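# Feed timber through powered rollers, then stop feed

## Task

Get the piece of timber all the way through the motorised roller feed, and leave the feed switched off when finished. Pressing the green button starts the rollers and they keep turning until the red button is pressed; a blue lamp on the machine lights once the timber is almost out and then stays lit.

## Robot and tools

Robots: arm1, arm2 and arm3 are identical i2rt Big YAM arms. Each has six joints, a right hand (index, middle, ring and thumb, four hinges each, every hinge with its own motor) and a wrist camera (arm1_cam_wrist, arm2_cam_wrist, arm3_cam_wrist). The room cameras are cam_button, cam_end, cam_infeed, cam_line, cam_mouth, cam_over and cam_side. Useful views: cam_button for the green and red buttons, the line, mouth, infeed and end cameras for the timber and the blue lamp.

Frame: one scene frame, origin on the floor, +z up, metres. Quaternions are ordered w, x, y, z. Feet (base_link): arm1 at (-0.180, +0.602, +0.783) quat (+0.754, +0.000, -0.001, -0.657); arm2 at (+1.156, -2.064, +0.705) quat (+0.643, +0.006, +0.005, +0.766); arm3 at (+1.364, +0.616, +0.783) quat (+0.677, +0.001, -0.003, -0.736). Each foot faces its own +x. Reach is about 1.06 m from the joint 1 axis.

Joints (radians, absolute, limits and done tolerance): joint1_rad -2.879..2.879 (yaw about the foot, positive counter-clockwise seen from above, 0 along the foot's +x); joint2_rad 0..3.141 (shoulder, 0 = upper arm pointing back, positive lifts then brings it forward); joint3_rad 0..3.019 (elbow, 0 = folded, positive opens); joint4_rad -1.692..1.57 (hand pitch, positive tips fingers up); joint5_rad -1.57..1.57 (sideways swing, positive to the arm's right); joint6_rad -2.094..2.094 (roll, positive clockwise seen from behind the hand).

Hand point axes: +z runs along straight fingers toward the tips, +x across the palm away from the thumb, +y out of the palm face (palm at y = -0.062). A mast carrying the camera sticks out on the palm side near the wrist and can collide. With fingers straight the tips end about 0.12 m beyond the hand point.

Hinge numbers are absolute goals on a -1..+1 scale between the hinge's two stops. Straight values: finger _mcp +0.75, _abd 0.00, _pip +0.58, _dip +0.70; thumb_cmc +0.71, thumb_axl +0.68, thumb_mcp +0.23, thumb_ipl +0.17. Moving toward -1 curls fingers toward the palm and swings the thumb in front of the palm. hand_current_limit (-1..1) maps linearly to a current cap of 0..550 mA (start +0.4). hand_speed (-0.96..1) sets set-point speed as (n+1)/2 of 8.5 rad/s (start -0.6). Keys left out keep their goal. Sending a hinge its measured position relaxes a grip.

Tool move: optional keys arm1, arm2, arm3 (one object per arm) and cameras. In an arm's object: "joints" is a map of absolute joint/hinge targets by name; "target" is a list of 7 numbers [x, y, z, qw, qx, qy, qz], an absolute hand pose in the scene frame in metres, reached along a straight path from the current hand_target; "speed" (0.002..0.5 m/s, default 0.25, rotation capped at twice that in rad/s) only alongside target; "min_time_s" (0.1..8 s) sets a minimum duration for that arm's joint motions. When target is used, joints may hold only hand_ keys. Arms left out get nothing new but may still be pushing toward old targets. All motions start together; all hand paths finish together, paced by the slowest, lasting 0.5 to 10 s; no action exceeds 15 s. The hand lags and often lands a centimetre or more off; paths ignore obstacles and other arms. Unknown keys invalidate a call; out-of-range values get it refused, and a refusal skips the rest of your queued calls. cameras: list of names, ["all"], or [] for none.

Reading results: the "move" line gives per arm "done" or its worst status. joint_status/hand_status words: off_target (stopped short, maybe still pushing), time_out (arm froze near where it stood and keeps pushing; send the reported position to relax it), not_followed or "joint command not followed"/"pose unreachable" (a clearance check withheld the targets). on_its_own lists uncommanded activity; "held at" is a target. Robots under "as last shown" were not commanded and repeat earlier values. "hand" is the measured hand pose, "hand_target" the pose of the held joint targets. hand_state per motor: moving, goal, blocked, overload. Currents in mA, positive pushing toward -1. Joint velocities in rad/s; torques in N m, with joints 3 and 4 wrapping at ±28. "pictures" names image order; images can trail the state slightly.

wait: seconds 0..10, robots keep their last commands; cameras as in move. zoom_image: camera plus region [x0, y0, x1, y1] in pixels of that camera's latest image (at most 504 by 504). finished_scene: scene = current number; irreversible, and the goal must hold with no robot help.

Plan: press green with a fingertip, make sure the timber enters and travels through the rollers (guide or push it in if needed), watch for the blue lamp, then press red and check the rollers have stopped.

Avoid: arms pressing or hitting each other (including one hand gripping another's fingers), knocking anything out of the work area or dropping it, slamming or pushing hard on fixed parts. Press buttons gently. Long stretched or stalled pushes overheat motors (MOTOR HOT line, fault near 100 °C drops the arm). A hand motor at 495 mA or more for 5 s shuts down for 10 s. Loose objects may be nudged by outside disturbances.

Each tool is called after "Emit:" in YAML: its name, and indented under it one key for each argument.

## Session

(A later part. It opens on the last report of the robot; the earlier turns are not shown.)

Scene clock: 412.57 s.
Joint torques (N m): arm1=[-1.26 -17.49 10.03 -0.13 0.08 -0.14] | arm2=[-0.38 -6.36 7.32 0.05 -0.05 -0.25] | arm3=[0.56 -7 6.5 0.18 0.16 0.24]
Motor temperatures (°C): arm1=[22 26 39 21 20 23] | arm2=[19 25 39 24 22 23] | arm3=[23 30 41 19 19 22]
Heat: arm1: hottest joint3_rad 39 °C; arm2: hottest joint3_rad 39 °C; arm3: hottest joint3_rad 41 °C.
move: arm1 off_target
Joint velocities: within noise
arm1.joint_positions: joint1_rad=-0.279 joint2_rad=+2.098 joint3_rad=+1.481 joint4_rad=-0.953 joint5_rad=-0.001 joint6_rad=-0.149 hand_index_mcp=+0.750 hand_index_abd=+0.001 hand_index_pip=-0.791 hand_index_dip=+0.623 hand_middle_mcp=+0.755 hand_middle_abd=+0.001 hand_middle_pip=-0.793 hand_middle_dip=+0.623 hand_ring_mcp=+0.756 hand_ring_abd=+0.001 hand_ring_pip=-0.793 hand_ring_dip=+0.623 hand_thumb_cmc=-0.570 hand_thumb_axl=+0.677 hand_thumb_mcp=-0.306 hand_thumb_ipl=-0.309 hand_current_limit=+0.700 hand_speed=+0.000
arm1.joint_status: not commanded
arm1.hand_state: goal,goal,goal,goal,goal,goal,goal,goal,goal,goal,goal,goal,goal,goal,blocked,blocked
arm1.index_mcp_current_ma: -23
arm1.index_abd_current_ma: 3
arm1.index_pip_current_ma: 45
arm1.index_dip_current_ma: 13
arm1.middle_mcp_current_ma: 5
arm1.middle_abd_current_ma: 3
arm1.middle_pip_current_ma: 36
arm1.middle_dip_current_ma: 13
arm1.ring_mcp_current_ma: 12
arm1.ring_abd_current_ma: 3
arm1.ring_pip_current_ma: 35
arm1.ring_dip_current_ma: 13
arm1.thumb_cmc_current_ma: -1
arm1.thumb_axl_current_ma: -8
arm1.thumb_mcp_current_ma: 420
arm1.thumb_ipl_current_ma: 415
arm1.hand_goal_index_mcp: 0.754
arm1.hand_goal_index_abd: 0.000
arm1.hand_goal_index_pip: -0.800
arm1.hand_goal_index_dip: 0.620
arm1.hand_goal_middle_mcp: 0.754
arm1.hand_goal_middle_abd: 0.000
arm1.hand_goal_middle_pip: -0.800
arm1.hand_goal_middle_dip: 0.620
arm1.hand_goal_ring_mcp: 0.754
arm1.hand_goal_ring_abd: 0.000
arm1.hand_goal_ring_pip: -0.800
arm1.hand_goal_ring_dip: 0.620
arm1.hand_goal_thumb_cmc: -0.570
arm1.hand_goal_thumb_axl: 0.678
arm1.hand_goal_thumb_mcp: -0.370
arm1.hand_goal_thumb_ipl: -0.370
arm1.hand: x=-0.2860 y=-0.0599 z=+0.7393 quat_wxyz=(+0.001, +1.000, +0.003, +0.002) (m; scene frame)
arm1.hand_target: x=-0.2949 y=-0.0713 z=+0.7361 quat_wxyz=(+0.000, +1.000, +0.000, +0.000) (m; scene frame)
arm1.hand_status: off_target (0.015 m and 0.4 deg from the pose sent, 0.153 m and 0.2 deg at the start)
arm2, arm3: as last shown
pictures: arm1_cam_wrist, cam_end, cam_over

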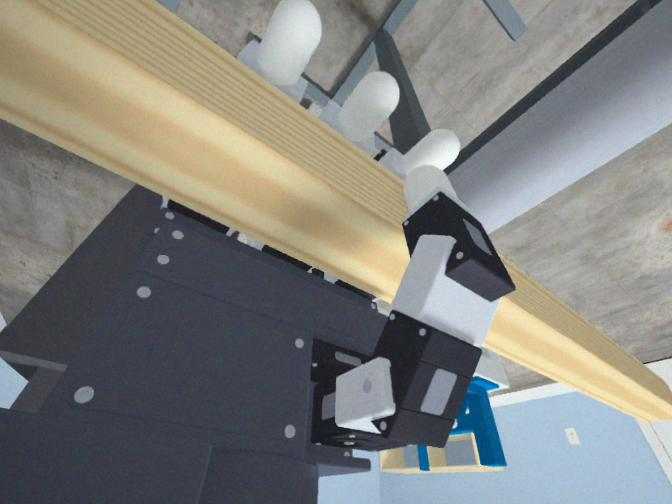

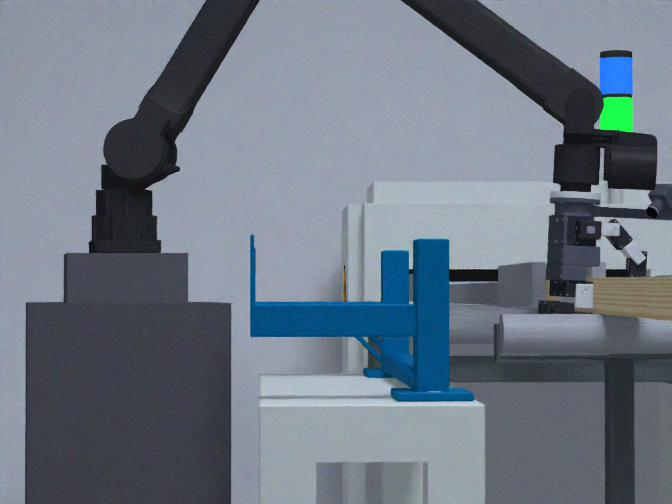

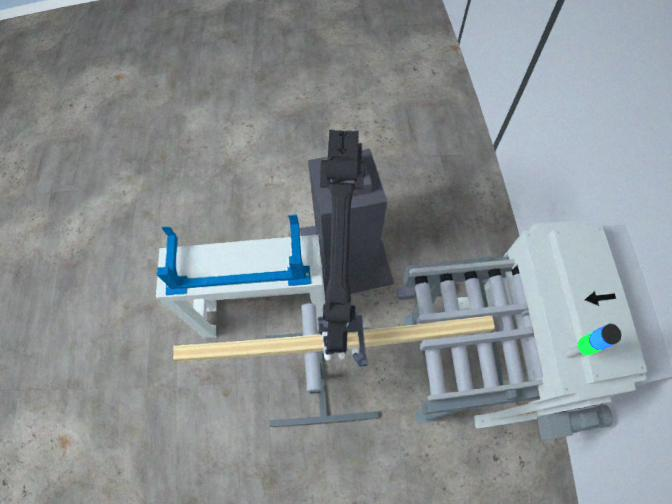

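Emit:
move:
  arm1: {"joints": {"hand_thumb_mcp": 0.226, "hand_thumb_ipl": 0.168}}
  arm2: {"target": [1.038, -1.703, 0.918, 0, 0, 1, 0], "speed": 0.08}
  cameras: ["cam_button", "cam_over"]

Emit:
move:
  arm1: {"target": [-0.285, -0.03, 0.722, 0, 1, 0, 0], "speed": 0.12, "joints": {"hand_thumb_cmc": 0.5, "hand_index_pip": -0.737, "hand_middle_pip": -0.737, "hand_ring_pip": -0.737}}
  cameras: ["arm1_cam_wrist", "cam_over"]

Scene clock: 419.80 s.
Joint torques (N m): arm1=[-1.26 -17.49 10.06 -0.02 0.04 -0.14] | arm2=[-0.97 -5.07 5.65 1.54 -0.2 -0.26] | arm3=[0.44 -6.83 6.53 0.18 0.16 0.24]
Motor temperatures (°C): arm1=[22 27 41 21 20 23] | arm2=[19 25 39 24 22 23] | arm3=[23 29 40 19 19 22]
Heat: arm1: hottest joint3_rad 41 °C; arm2: hottest joint3_rad 39 °C; arm3: hottest joint3_rad 40 °C.
move: arm1 done; arm2 off_target
Joint velocities: within noise
arm1.joint_positions: joint1_rad=-0.279 joint2_rad=+2.098 joint3_rad=+1.481 joint4_rad=-0.957 joint5_rad=+0.000 joint6_rad=-0.149 hand_index_mcp=+0.753 hand_index_abd=+0.001 hand_index_pip=-0.791 hand_index_dip=+0.623 hand_middle_mcp=+0.755 hand_middle_abd=+0.001 hand_middle_pip=-0.793 hand_middle_dip=+0.623 hand_ring_mcp=+0.756 hand_ring_abd=+0.001 hand_ring_pip=-0.793 hand_ring_dip=+0.623 hand_thumb_cmc=-0.570 hand_thumb_axl=+0.677 hand_thumb_mcp=+0.215 hand_thumb_ipl=+0.164 hand_current_limit=+0.700 hand_speed=+0.000
arm1.joint_status: all done
arm1.hand_state: goal,goal,goal,goal,goal,goal,goal,goal,goal,goal,goal,goal,goal,goal,goal,goal
arm1.index_mcp_current_ma: -8
arm1.index_abd_current_ma: 3
arm1.index_pip_current_ma: 45
arm1.index_dip_current_ma: 13
arm1.middle_mcp_current_ma: 5
arm1.middle_abd_current_ma: 3
arm1.middle_pip_current_ma: 36
arm1.middle_dip_current_ma: 13
arm1.ring_mcp_current_ma: 12
arm1.ring_abd_current_ma: 3
arm1.ring_pip_current_ma: 35
arm1.ring_dip_current_ma: 13
arm1.thumb_cmc_current_ma: -1
arm1.thumb_axl_current_ma: -8
arm1.thumb_mcp_current_ma: -70
arm1.thumb_ipl_current_ma: -24
arm1.hand_goal_index_mcp: 0.754
arm1.hand_goal_index_abd: 0.000
arm1.hand_goal_index_pip: -0.800
arm1.hand_goal_index_dip: 0.620
arm1.hand_goal_middle_mcp: 0.754
arm1.hand_goal_middle_abd: 0.000
arm1.hand_goal_middle_pip: -0.800
arm1.hand_goal_middle_dip: 0.620
arm1.hand_goal_ring_mcp: 0.754
arm1.hand_goal_ring_abd: 0.000
arm1.hand_goal_ring_pip: -0.800
arm1.hand_goal_ring_dip: 0.620
arm1.hand_goal_thumb_cmc: -0.570
arm1.hand_goal_thumb_axl: 0.678
arm1.hand_goal_thumb_mcp: 0.226
arm1.hand_goal_thumb_ipl: 0.168
arm1.hand: x=-0.2861 y=-0.0591 z=+0.7390 quat_wxyz=(-0.001, +1.000, +0.003, +0.001) (m; scene frame)
arm1.hand_target: x=-0.2949 y=-0.0712 z=+0.7361 quat_wxyz=(+0.000, +1.000, +0.000, +0.000) (m; scene frame)
arm1.hand_status: not commanded
arm2.joint_positions: joint1_rad=+0.329 joint2_rad=+1.153 joint3_rad=+1.060 joint4_rad=-1.483 joint5_rad=+0.020 joint6_rad=+0.502 hand_index_mcp=+0.777 hand_index_abd=+0.008 hand_index_pip=+0.592 hand_index_dip=+0.701 hand_middle_mcp=-0.052 hand_middle_abd=+0.001 hand_middle_pip=-0.295 hand_middle_dip=-0.168 hand_ring_mcp=-0.054 hand_ring_abd=+0.001 hand_ring_pip=-0.296 hand_ring_dip=-0.168 hand_thumb_cmc=+0.714 hand_thumb_axl=+0.677 hand_thumb_mcp=+0.224 hand_thumb_ipl=+0.168 hand_current_limit=+0.400 hand_speed=-0.600
arm2.joint_status: not commanded
arm2.hand_state: blocked,goal,goal,goal,goal,goal,goal,goal,goal,goal,goal,goal,goal,goal,goal,goal
arm2.index_mcp_current_ma: 48
arm2.index_abd_current_ma: 9
arm2.index_pip_current_ma: 28
arm2.index_dip_current_ma: 7
arm2.middle_mcp_current_ma: 29
arm2.middle_abd_current_ma: 0
arm2.middle_pip_current_ma: 6
arm2.middle_dip_current_ma: 2
arm2.ring_mcp_current_ma: 24
arm2.ring_abd_current_ma: 0
arm2.ring_pip_current_ma: 4
arm2.ring_dip_current_ma: 2
arm2.thumb_cmc_current_ma: 0
arm2.thumb_axl_current_ma: -1
arm2.thumb_mcp_current_ma: -3
arm2.thumb_ipl_current_ma: 0
arm2.hand_goal_index_mcp: 0.754
arm2.hand_goal_index_abd: 0.000
arm2.hand_goal_index_pip: 0.576
arm2.hand_goal_index_dip: 0.696
arm2.hand_goal_middle_mcp: -0.068
arm2.hand_goal_middle_abd: 0.000
arm2.hand_goal_middle_pip: -0.300
arm2.hand_goal_middle_dip: -0.170
arm2.hand_goal_ring_mcp: -0.068
arm2.hand_goal_ring_abd: 0.000
arm2.hand_goal_ring_pip: -0.300
arm2.hand_goal_ring_dip: -0.170
arm2.hand_goal_thumb_cmc: 0.714
arm2.hand_goal_thumb_axl: 0.678
arm2.hand_goal_thumb_mcp: 0.226
arm2.hand_goal_thumb_ipl: 0.168
arm2.hand: x=+1.0362 y=-1.7060 z=+0.9292 quat_wxyz=(+0.002, -0.001, +1.000, +0.003) (m; scene frame)
arm2.hand_target: x=+1.0381 y=-1.7033 z=+0.9182 quat_wxyz=(+0.000, +0.000, +1.000, +0.000) (m; scene frame)
arm2.hand_status: off_target (0.012 m and 0.4 deg from the pose sent, 0.041 m and 0.6 deg at the start)
arm3: as last shown
pictures: cam_button, cam_over

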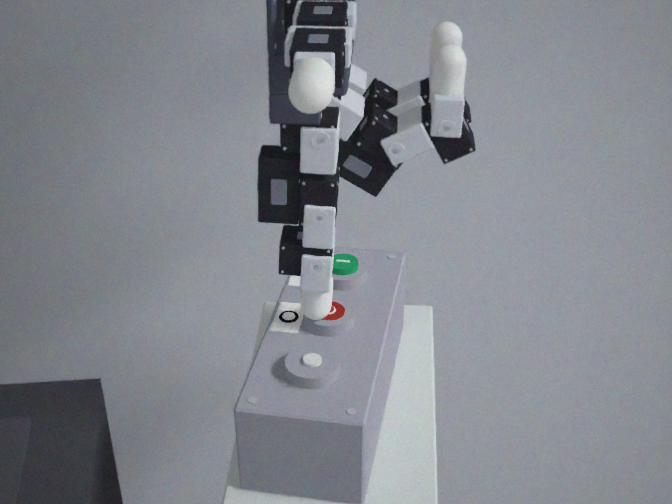

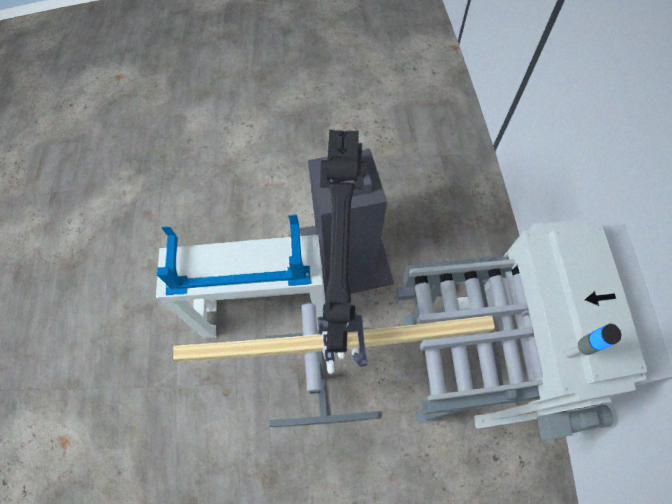

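Scene clock: 421.17 s.
Joint torques (N m): arm1=[-0.73 -20.31 5.39 0.83 0.08 -0.09] | arm2=[-1.03 -4.54 5.75 1.48 -0.21 -0.3] | arm3=[0.56 -7 6.49 0.2 0.16 0.23]
Motor temperatures (°C): arm1=[22 27 40 21 20 23] | arm2=[19 25 39 24 22 23] | arm3=[23 29 40 19 19 22]
Heat: arm1: hottest joint3_rad 40 °C; arm2: hottest joint3_rad 39 °C; arm3: hottest joint3_rad 40 °C.
move: arm1 done
Joint velocities: within noise
arm1.joint_positions: joint1_rad=-0.279 joint2_rad=+2.081 joint3_rad=+1.375 joint4_rad=-0.885 joint5_rad=+0.001 joint6_rad=-0.149 hand_index_mcp=+0.753 hand_index_abd=+0.001 hand_index_pip=-0.736 hand_index_dip=+0.623 hand_middle_mcp=+0.755 hand_middle_abd=+0.001 hand_middle_pip=-0.736 hand_middle_dip=+0.623 hand_ring_mcp=+0.756 hand_ring_abd=+0.001 hand_ring_pip=-0.736 hand_ring_dip=+0.623 hand_thumb_cmc=+0.497 hand_thumb_axl=+0.677 hand_thumb_mcp=+0.215 hand_thumb_ipl=+0.164 hand_current_limit=+0.700 hand_speed=+0.000
arm1.joint_status: all done
arm1.hand_state: goal,goal,goal,goal,goal,goal,goal,goal,goal,goal,goal,goal,goal,goal,goal,goal
arm1.index_mcp_current_ma: -5
arm1.index_abd_current_ma: 3
arm1.index_pip_current_ma: 0
arm1.index_dip_current_ma: 13
arm1.middle_mcp_current_ma: 5
arm1.middle_abd_current_ma: 3
arm1.middle_pip_current_ma: 0
arm1.middle_dip_current_ma: 13
arm1.ring_mcp_current_ma: 11
arm1.ring_abd_current_ma: 3
arm1.ring_pip_current_ma: 0
arm1.ring_dip_current_ma: 13
arm1.thumb_cmc_current_ma: -14
arm1.thumb_axl_current_ma: -8
arm1.thumb_mcp_current_ma: -69
arm1.thumb_ipl_current_ma: -24
arm1.hand_goal_index_mcp: 0.754
arm1.hand_goal_index_abd: 0.000
arm1.hand_goal_index_pip: -0.736
arm1.hand_goal_index_dip: 0.620
arm1.hand_goal_middle_mcp: 0.754
arm1.hand_goal_middle_abd: 0.000
arm1.hand_goal_middle_pip: -0.736
arm1.hand_goal_middle_dip: 0.620
arm1.hand_goal_ring_mcp: 0.754
arm1.hand_goal_ring_abd: 0.000
arm1.hand_goal_ring_pip: -0.736
arm1.hand_goal_ring_dip: 0.620
arm1.hand_goal_thumb_cmc: 0.500
arm1.hand_goal_thumb_axl: 0.678
arm1.hand_goal_thumb_mcp: 0.226
arm1.hand_goal_thumb_ipl: 0.168
arm1.hand: x=-0.2818 y=-0.0291 z=+0.7148 quat_wxyz=(-0.010, +1.000, +0.003, +0.002) (m; scene frame)
arm1.hand_target: x=-0.2849 y=-0.0300 z=+0.7219 quat_wxyz=(+0.000, +1.000, +0.000, +0.000) (m; scene frame)
arm1.hand_status: done (0.008 m and 1.2 deg from the pose sent, 0.034 m and 0.4 deg at the start)
arm2: as last shown
arm2.joint_positions: joint1_rad=+0.329 joint2_rad=+1.153 joint3_rad=+1.060 joint4_rad=-1.483 joint5_rad=+0.020 joint6_rad=+0.502 hand_index_mcp=+0.777 hand_index_abd=+0.008 hand_index_pip=+0.592 hand_index_dip=+0.702 hand_middle_mcp=-0.052 hand_middle_abd=+0.001 hand_middle_pip=-0.295 hand_middle_dip=-0.168 hand_ring_mcp=-0.054 hand_ring_abd=+0.001 hand_ring_pip=-0.296 hand_ring_dip=-0.168 hand_thumb_cmc=+0.714 hand_thumb_axl=+0.677 hand_thumb_mcp=+0.224 hand_thumb_ipl=+0.168 hand_current_limit=+0.400 hand_speed=-0.600
arm2.index_mcp_current_ma: 49
arm3.joint_positions: joint1_rad=+0.292 joint2_rad=+1.209 joint3_rad=+0.917 joint4_rad=-1.294 joint5_rad=+0.003 joint6_rad=+0.095 hand_index_mcp=+0.757 hand_index_abd=+0.001 hand_index_pip=-0.736 hand_index_dip=+0.624 hand_middle_mcp=+0.757 hand_middle_abd=+0.001 hand_middle_pip=-0.736 hand_middle_dip=+0.623 hand_ring_mcp=+0.757 hand_ring_abd=+0.002 hand_ring_pip=-0.736 hand_ring_dip=+0.623 hand_thumb_cmc=+0.712 hand_thumb_axl=+0.676 hand_thumb_mcp=+0.217 hand_thumb_ipl=+0.164 hand_current_limit=+0.700 hand_speed=+0.000
arm3.joint_status: not commanded
arm3.hand_state: goal,goal,goal,goal,goal,goal,goal,goal,goal,goal,goal,goal,goal,goal,goal,goal
arm3.index_mcp_current_ma: 1
arm3.index_abd_current_ma: 0
arm3.index_pip_current_ma: 0
arm3.index_dip_current_ma: 1
arm3.middle_mcp_current_ma: 1
arm3.middle_abd_current_ma: 0
arm3.middle_pip_current_ma: 0
arm3.middle_dip_current_ma: 1
arm3.ring_mcp_current_ma: 1
arm3.ring_abd_current_ma: 0
arm3.ring_pip_current_ma: 0
arm3.ring_dip_current_ma: 1
arm3.thumb_cmc_current_ma: 0
arm3.thumb_axl_current_ma: 0
arm3.thumb_mcp_current_ma: -6
arm3.thumb_ipl_current_ma: -1
arm3.hand_goal_index_mcp: 0.754
arm3.hand_goal_index_abd: 0.000
arm3.hand_goal_index_pip: -0.736
arm3.hand_goal_index_dip: 0.620
arm3.hand_goal_middle_mcp: 0.754
arm3.hand_goal_middle_abd: 0.000
arm3.hand_goal_middle_pip: -0.736
arm3.hand_goal_middle_dip: 0.620
arm3.hand_goal_ring_mcp: 0.754
arm3.hand_goal_ring_abd: 0.000
arm3.hand_goal_ring_pip: -0.736
arm3.hand_goal_ring_dip: 0.620
arm3.hand_goal_thumb_cmc: 0.714
arm3.hand_goal_thumb_axl: 0.678
arm3.hand_goal_thumb_mcp: 0.226
arm3.hand_goal_thumb_ipl: 0.168
arm3.hand: x=+1.4144 y=+0.2226 z=+0.9343 quat_wxyz=(-0.006, +0.998, +0.057, +0.000) (m; scene frame)
arm3.hand_target: x=+1.4150 y=+0.2305 z=+0.9298 quat_wxyz=(-0.012, +0.998, +0.057, -0.002) (m; scene frame)
arm3.hand_status: not commanded
pictures: arm1_cam_wrist, cam_over

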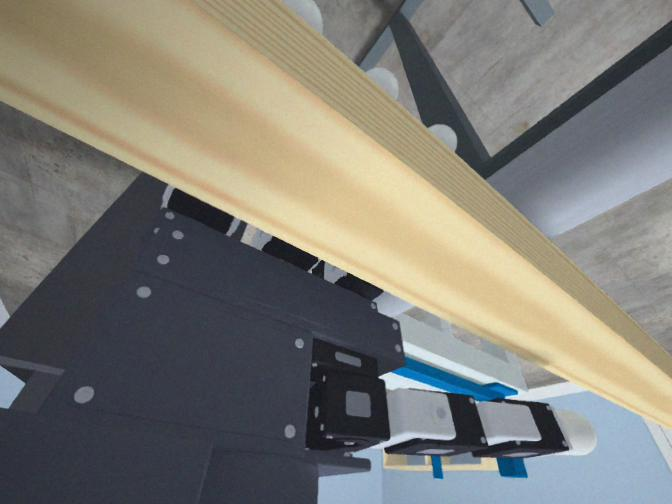

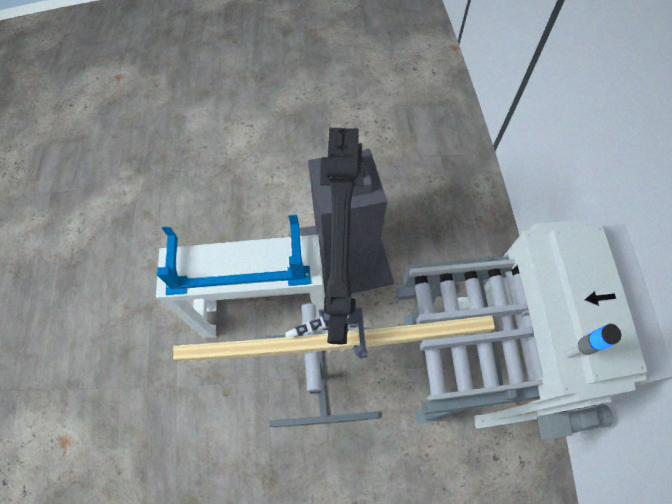

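Emit:
move:
  arm1: {"target": [-0.27, 0.13, 0.718, 0, 1, 0, 0], "speed": 0.22}
  arm2: {"target": [1.036, -1.704, 1.0, 0, 0, 1, 0], "speed": 0.15}
  cameras: ["cam_button", "cam_over", "cam_end"]

Scene clock: 428.93 s.
Joint torques (N m): arm1=[-1.38 -14.56 3.86 0.85 0.08 -0.22] | arm2=[-0.21 -5.19 10.99 -0.12 -0.02 -0.19] | arm3=[0.38 -7.06 6.5 0.2 0.17 0.24]
Motor temperatures (°C): arm1=[22 27 39 21 20 23] | arm2=[19 25 39 24 22 23] | arm3=[23 29 40 19 19 22]
Heat: arm1: hottest joint3_rad 39 °C; arm2: hottest joint3_rad 39 °C; arm3: hottest joint3_rad 40 °C.
move: arm1 done; arm2 off_target
Joint velocities: within noise
arm1.joint_positions: joint1_rad=-0.294 joint2_rad=+1.790 joint3_rad=+0.855 joint4_rad=-0.656 joint5_rad=+0.001 joint6_rad=-0.155 hand_index_mcp=+0.753 hand_index_abd=+0.001 hand_index_pip=-0.736 hand_index_dip=+0.623 hand_middle_mcp=+0.755 hand_middle_abd=+0.001 hand_middle_pip=-0.736 hand_middle_dip=+0.623 hand_ring_mcp=+0.756 hand_ring_abd=+0.001 hand_ring_pip=-0.736 hand_ring_dip=+0.623 hand_thumb_cmc=+0.498 hand_thumb_axl=+0.677 hand_thumb_mcp=+0.215 hand_thumb_ipl=+0.164 hand_current_limit=+0.700 hand_speed=+0.000
arm1.joint_status: not commanded
arm1.hand_state: goal,goal,goal,goal,goal,goal,goal,goal,goal,goal,goal,goal,goal,goal,goal,goal
arm1.index_mcp_current_ma: -5
arm1.index_abd_current_ma: 3
arm1.index_pip_current_ma: 0
arm1.index_dip_current_ma: 13
arm1.middle_mcp_current_ma: 5
arm1.middle_abd_current_ma: 3
arm1.middle_pip_current_ma: 0
arm1.middle_dip_current_ma: 13
arm1.ring_mcp_current_ma: 11
arm1.ring_abd_current_ma: 3
arm1.ring_pip_current_ma: 0
arm1.ring_dip_current_ma: 13
arm1.thumb_cmc_current_ma: -12
arm1.thumb_axl_current_ma: -8
arm1.thumb_mcp_current_ma: -69
arm1.thumb_ipl_current_ma: -24
arm1.hand_goal_index_mcp: 0.754
arm1.hand_goal_index_abd: 0.000
arm1.hand_goal_index_pip: -0.736
arm1.hand_goal_index_dip: 0.620
arm1.hand_goal_middle_mcp: 0.754
arm1.hand_goal_middle_abd: 0.000
arm1.hand_goal_middle_pip: -0.736
arm1.hand_goal_middle_dip: 0.620
arm1.hand_goal_ring_mcp: 0.754
arm1.hand_goal_ring_abd: 0.000
arm1.hand_goal_ring_pip: -0.736
arm1.hand_goal_ring_dip: 0.620
arm1.hand_goal_thumb_cmc: 0.500
arm1.hand_goal_thumb_axl: 0.678
arm1.hand_goal_thumb_mcp: 0.226
arm1.hand_goal_thumb_ipl: 0.168
arm1.hand: x=-0.2654 y=+0.1294 z=+0.7127 quat_wxyz=(-0.009, +1.000, -0.001, +0.002) (m; scene frame)
arm1.hand_target: x=-0.2700 y=+0.1301 z=+0.7178 quat_wxyz=(+0.000, +1.000, +0.000, +0.000) (m; scene frame)
arm1.hand_status: done (0.007 m and 1.1 deg from the pose sent, 0.160 m and 1.2 deg at the start)
arm2.joint_positions: joint1_rad=+0.329 joint2_rad=+1.152 joint3_rad=+1.199 joint4_rad=-1.661 joint5_rad=+0.015 joint6_rad=+0.502 hand_index_mcp=+0.751 hand_index_abd=-0.003 hand_index_pip=+0.576 hand_index_dip=+0.696 hand_middle_mcp=-0.052 hand_middle_abd=+0.001 hand_middle_pip=-0.295 hand_middle_dip=-0.168 hand_ring_mcp=-0.054 hand_ring_abd=+0.001 hand_ring_pip=-0.296 hand_ring_dip=-0.168 hand_thumb_cmc=+0.714 hand_thumb_axl=+0.677 hand_thumb_mcp=+0.224 hand_thumb_ipl=+0.168 hand_current_limit=+0.400 hand_speed=-0.600
arm2.joint_status: not commanded
arm2.hand_state: goal,goal,goal,goal,goal,goal,goal,goal,goal,goal,goal,goal,goal,goal,goal,goal
arm2.index_mcp_current_ma: -3
arm2.index_abd_current_ma: -3
arm2.index_pip_current_ma: 0
arm2.index_dip_current_ma: 0
arm2.middle_mcp_current_ma: 29
arm2.middle_abd_current_ma: 0
arm2.middle_pip_current_ma: 6
arm2.middle_dip_current_ma: 2
arm2.ring_mcp_current_ma: 24
arm2.ring_abd_current_ma: 0
arm2.ring_pip_current_ma: 4
arm2.ring_dip_current_ma: 2
arm2.thumb_cmc_current_ma: 0
arm2.thumb_axl_current_ma: -1
arm2.thumb_mcp_current_ma: -3
arm2.thumb_ipl_current_ma: 0
arm2.hand_goal_index_mcp: 0.754
arm2.hand_goal_index_abd: 0.000
arm2.hand_goal_index_pip: 0.576
arm2.hand_goal_index_dip: 0.696
arm2.hand_goal_middle_mcp: -0.068
arm2.hand_goal_middle_abd: 0.000
arm2.hand_goal_middle_pip: -0.300
arm2.hand_goal_middle_dip: -0.170
arm2.hand_goal_ring_mcp: -0.068
arm2.hand_goal_ring_abd: 0.000
arm2.hand_goal_ring_pip: -0.300
arm2.hand_goal_ring_dip: -0.170
arm2.hand_goal_thumb_cmc: 0.714
arm2.hand_goal_thumb_axl: 0.678
arm2.hand_goal_thumb_mcp: 0.226
arm2.hand_goal_thumb_ipl: 0.168
arm2.hand: x=+1.0404 y=-1.7138 z=+0.9800 quat_wxyz=(+0.009, -0.001, +1.000, -0.015) (m; scene frame)
arm2.hand_target: x=+1.0364 y=-1.7047 z=+0.9998 quat_wxyz=(+0.000, +0.000, +1.000, +0.000) (m; scene frame)
arm2.hand_status: off_target (0.023 m and 2.0 deg from the pose sent, 0.071 m and 0.4 deg at the start)
arm3: as last shown
pictures: cam_button, cam_end, cam_over

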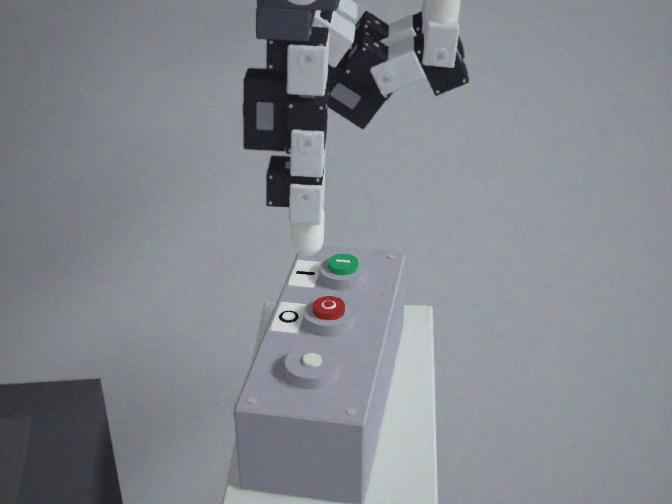

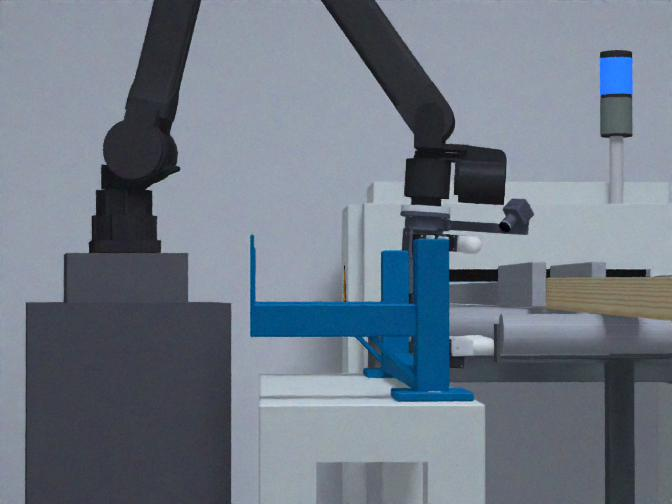

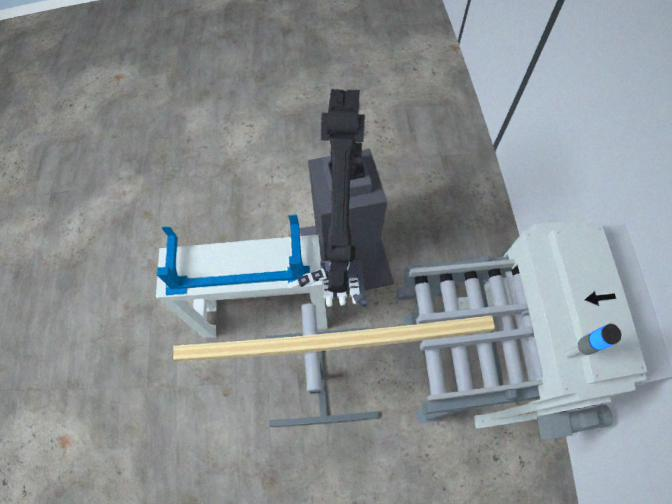

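Emit:
finished_scene:
  scene: 2

The scene is finished: the task was done.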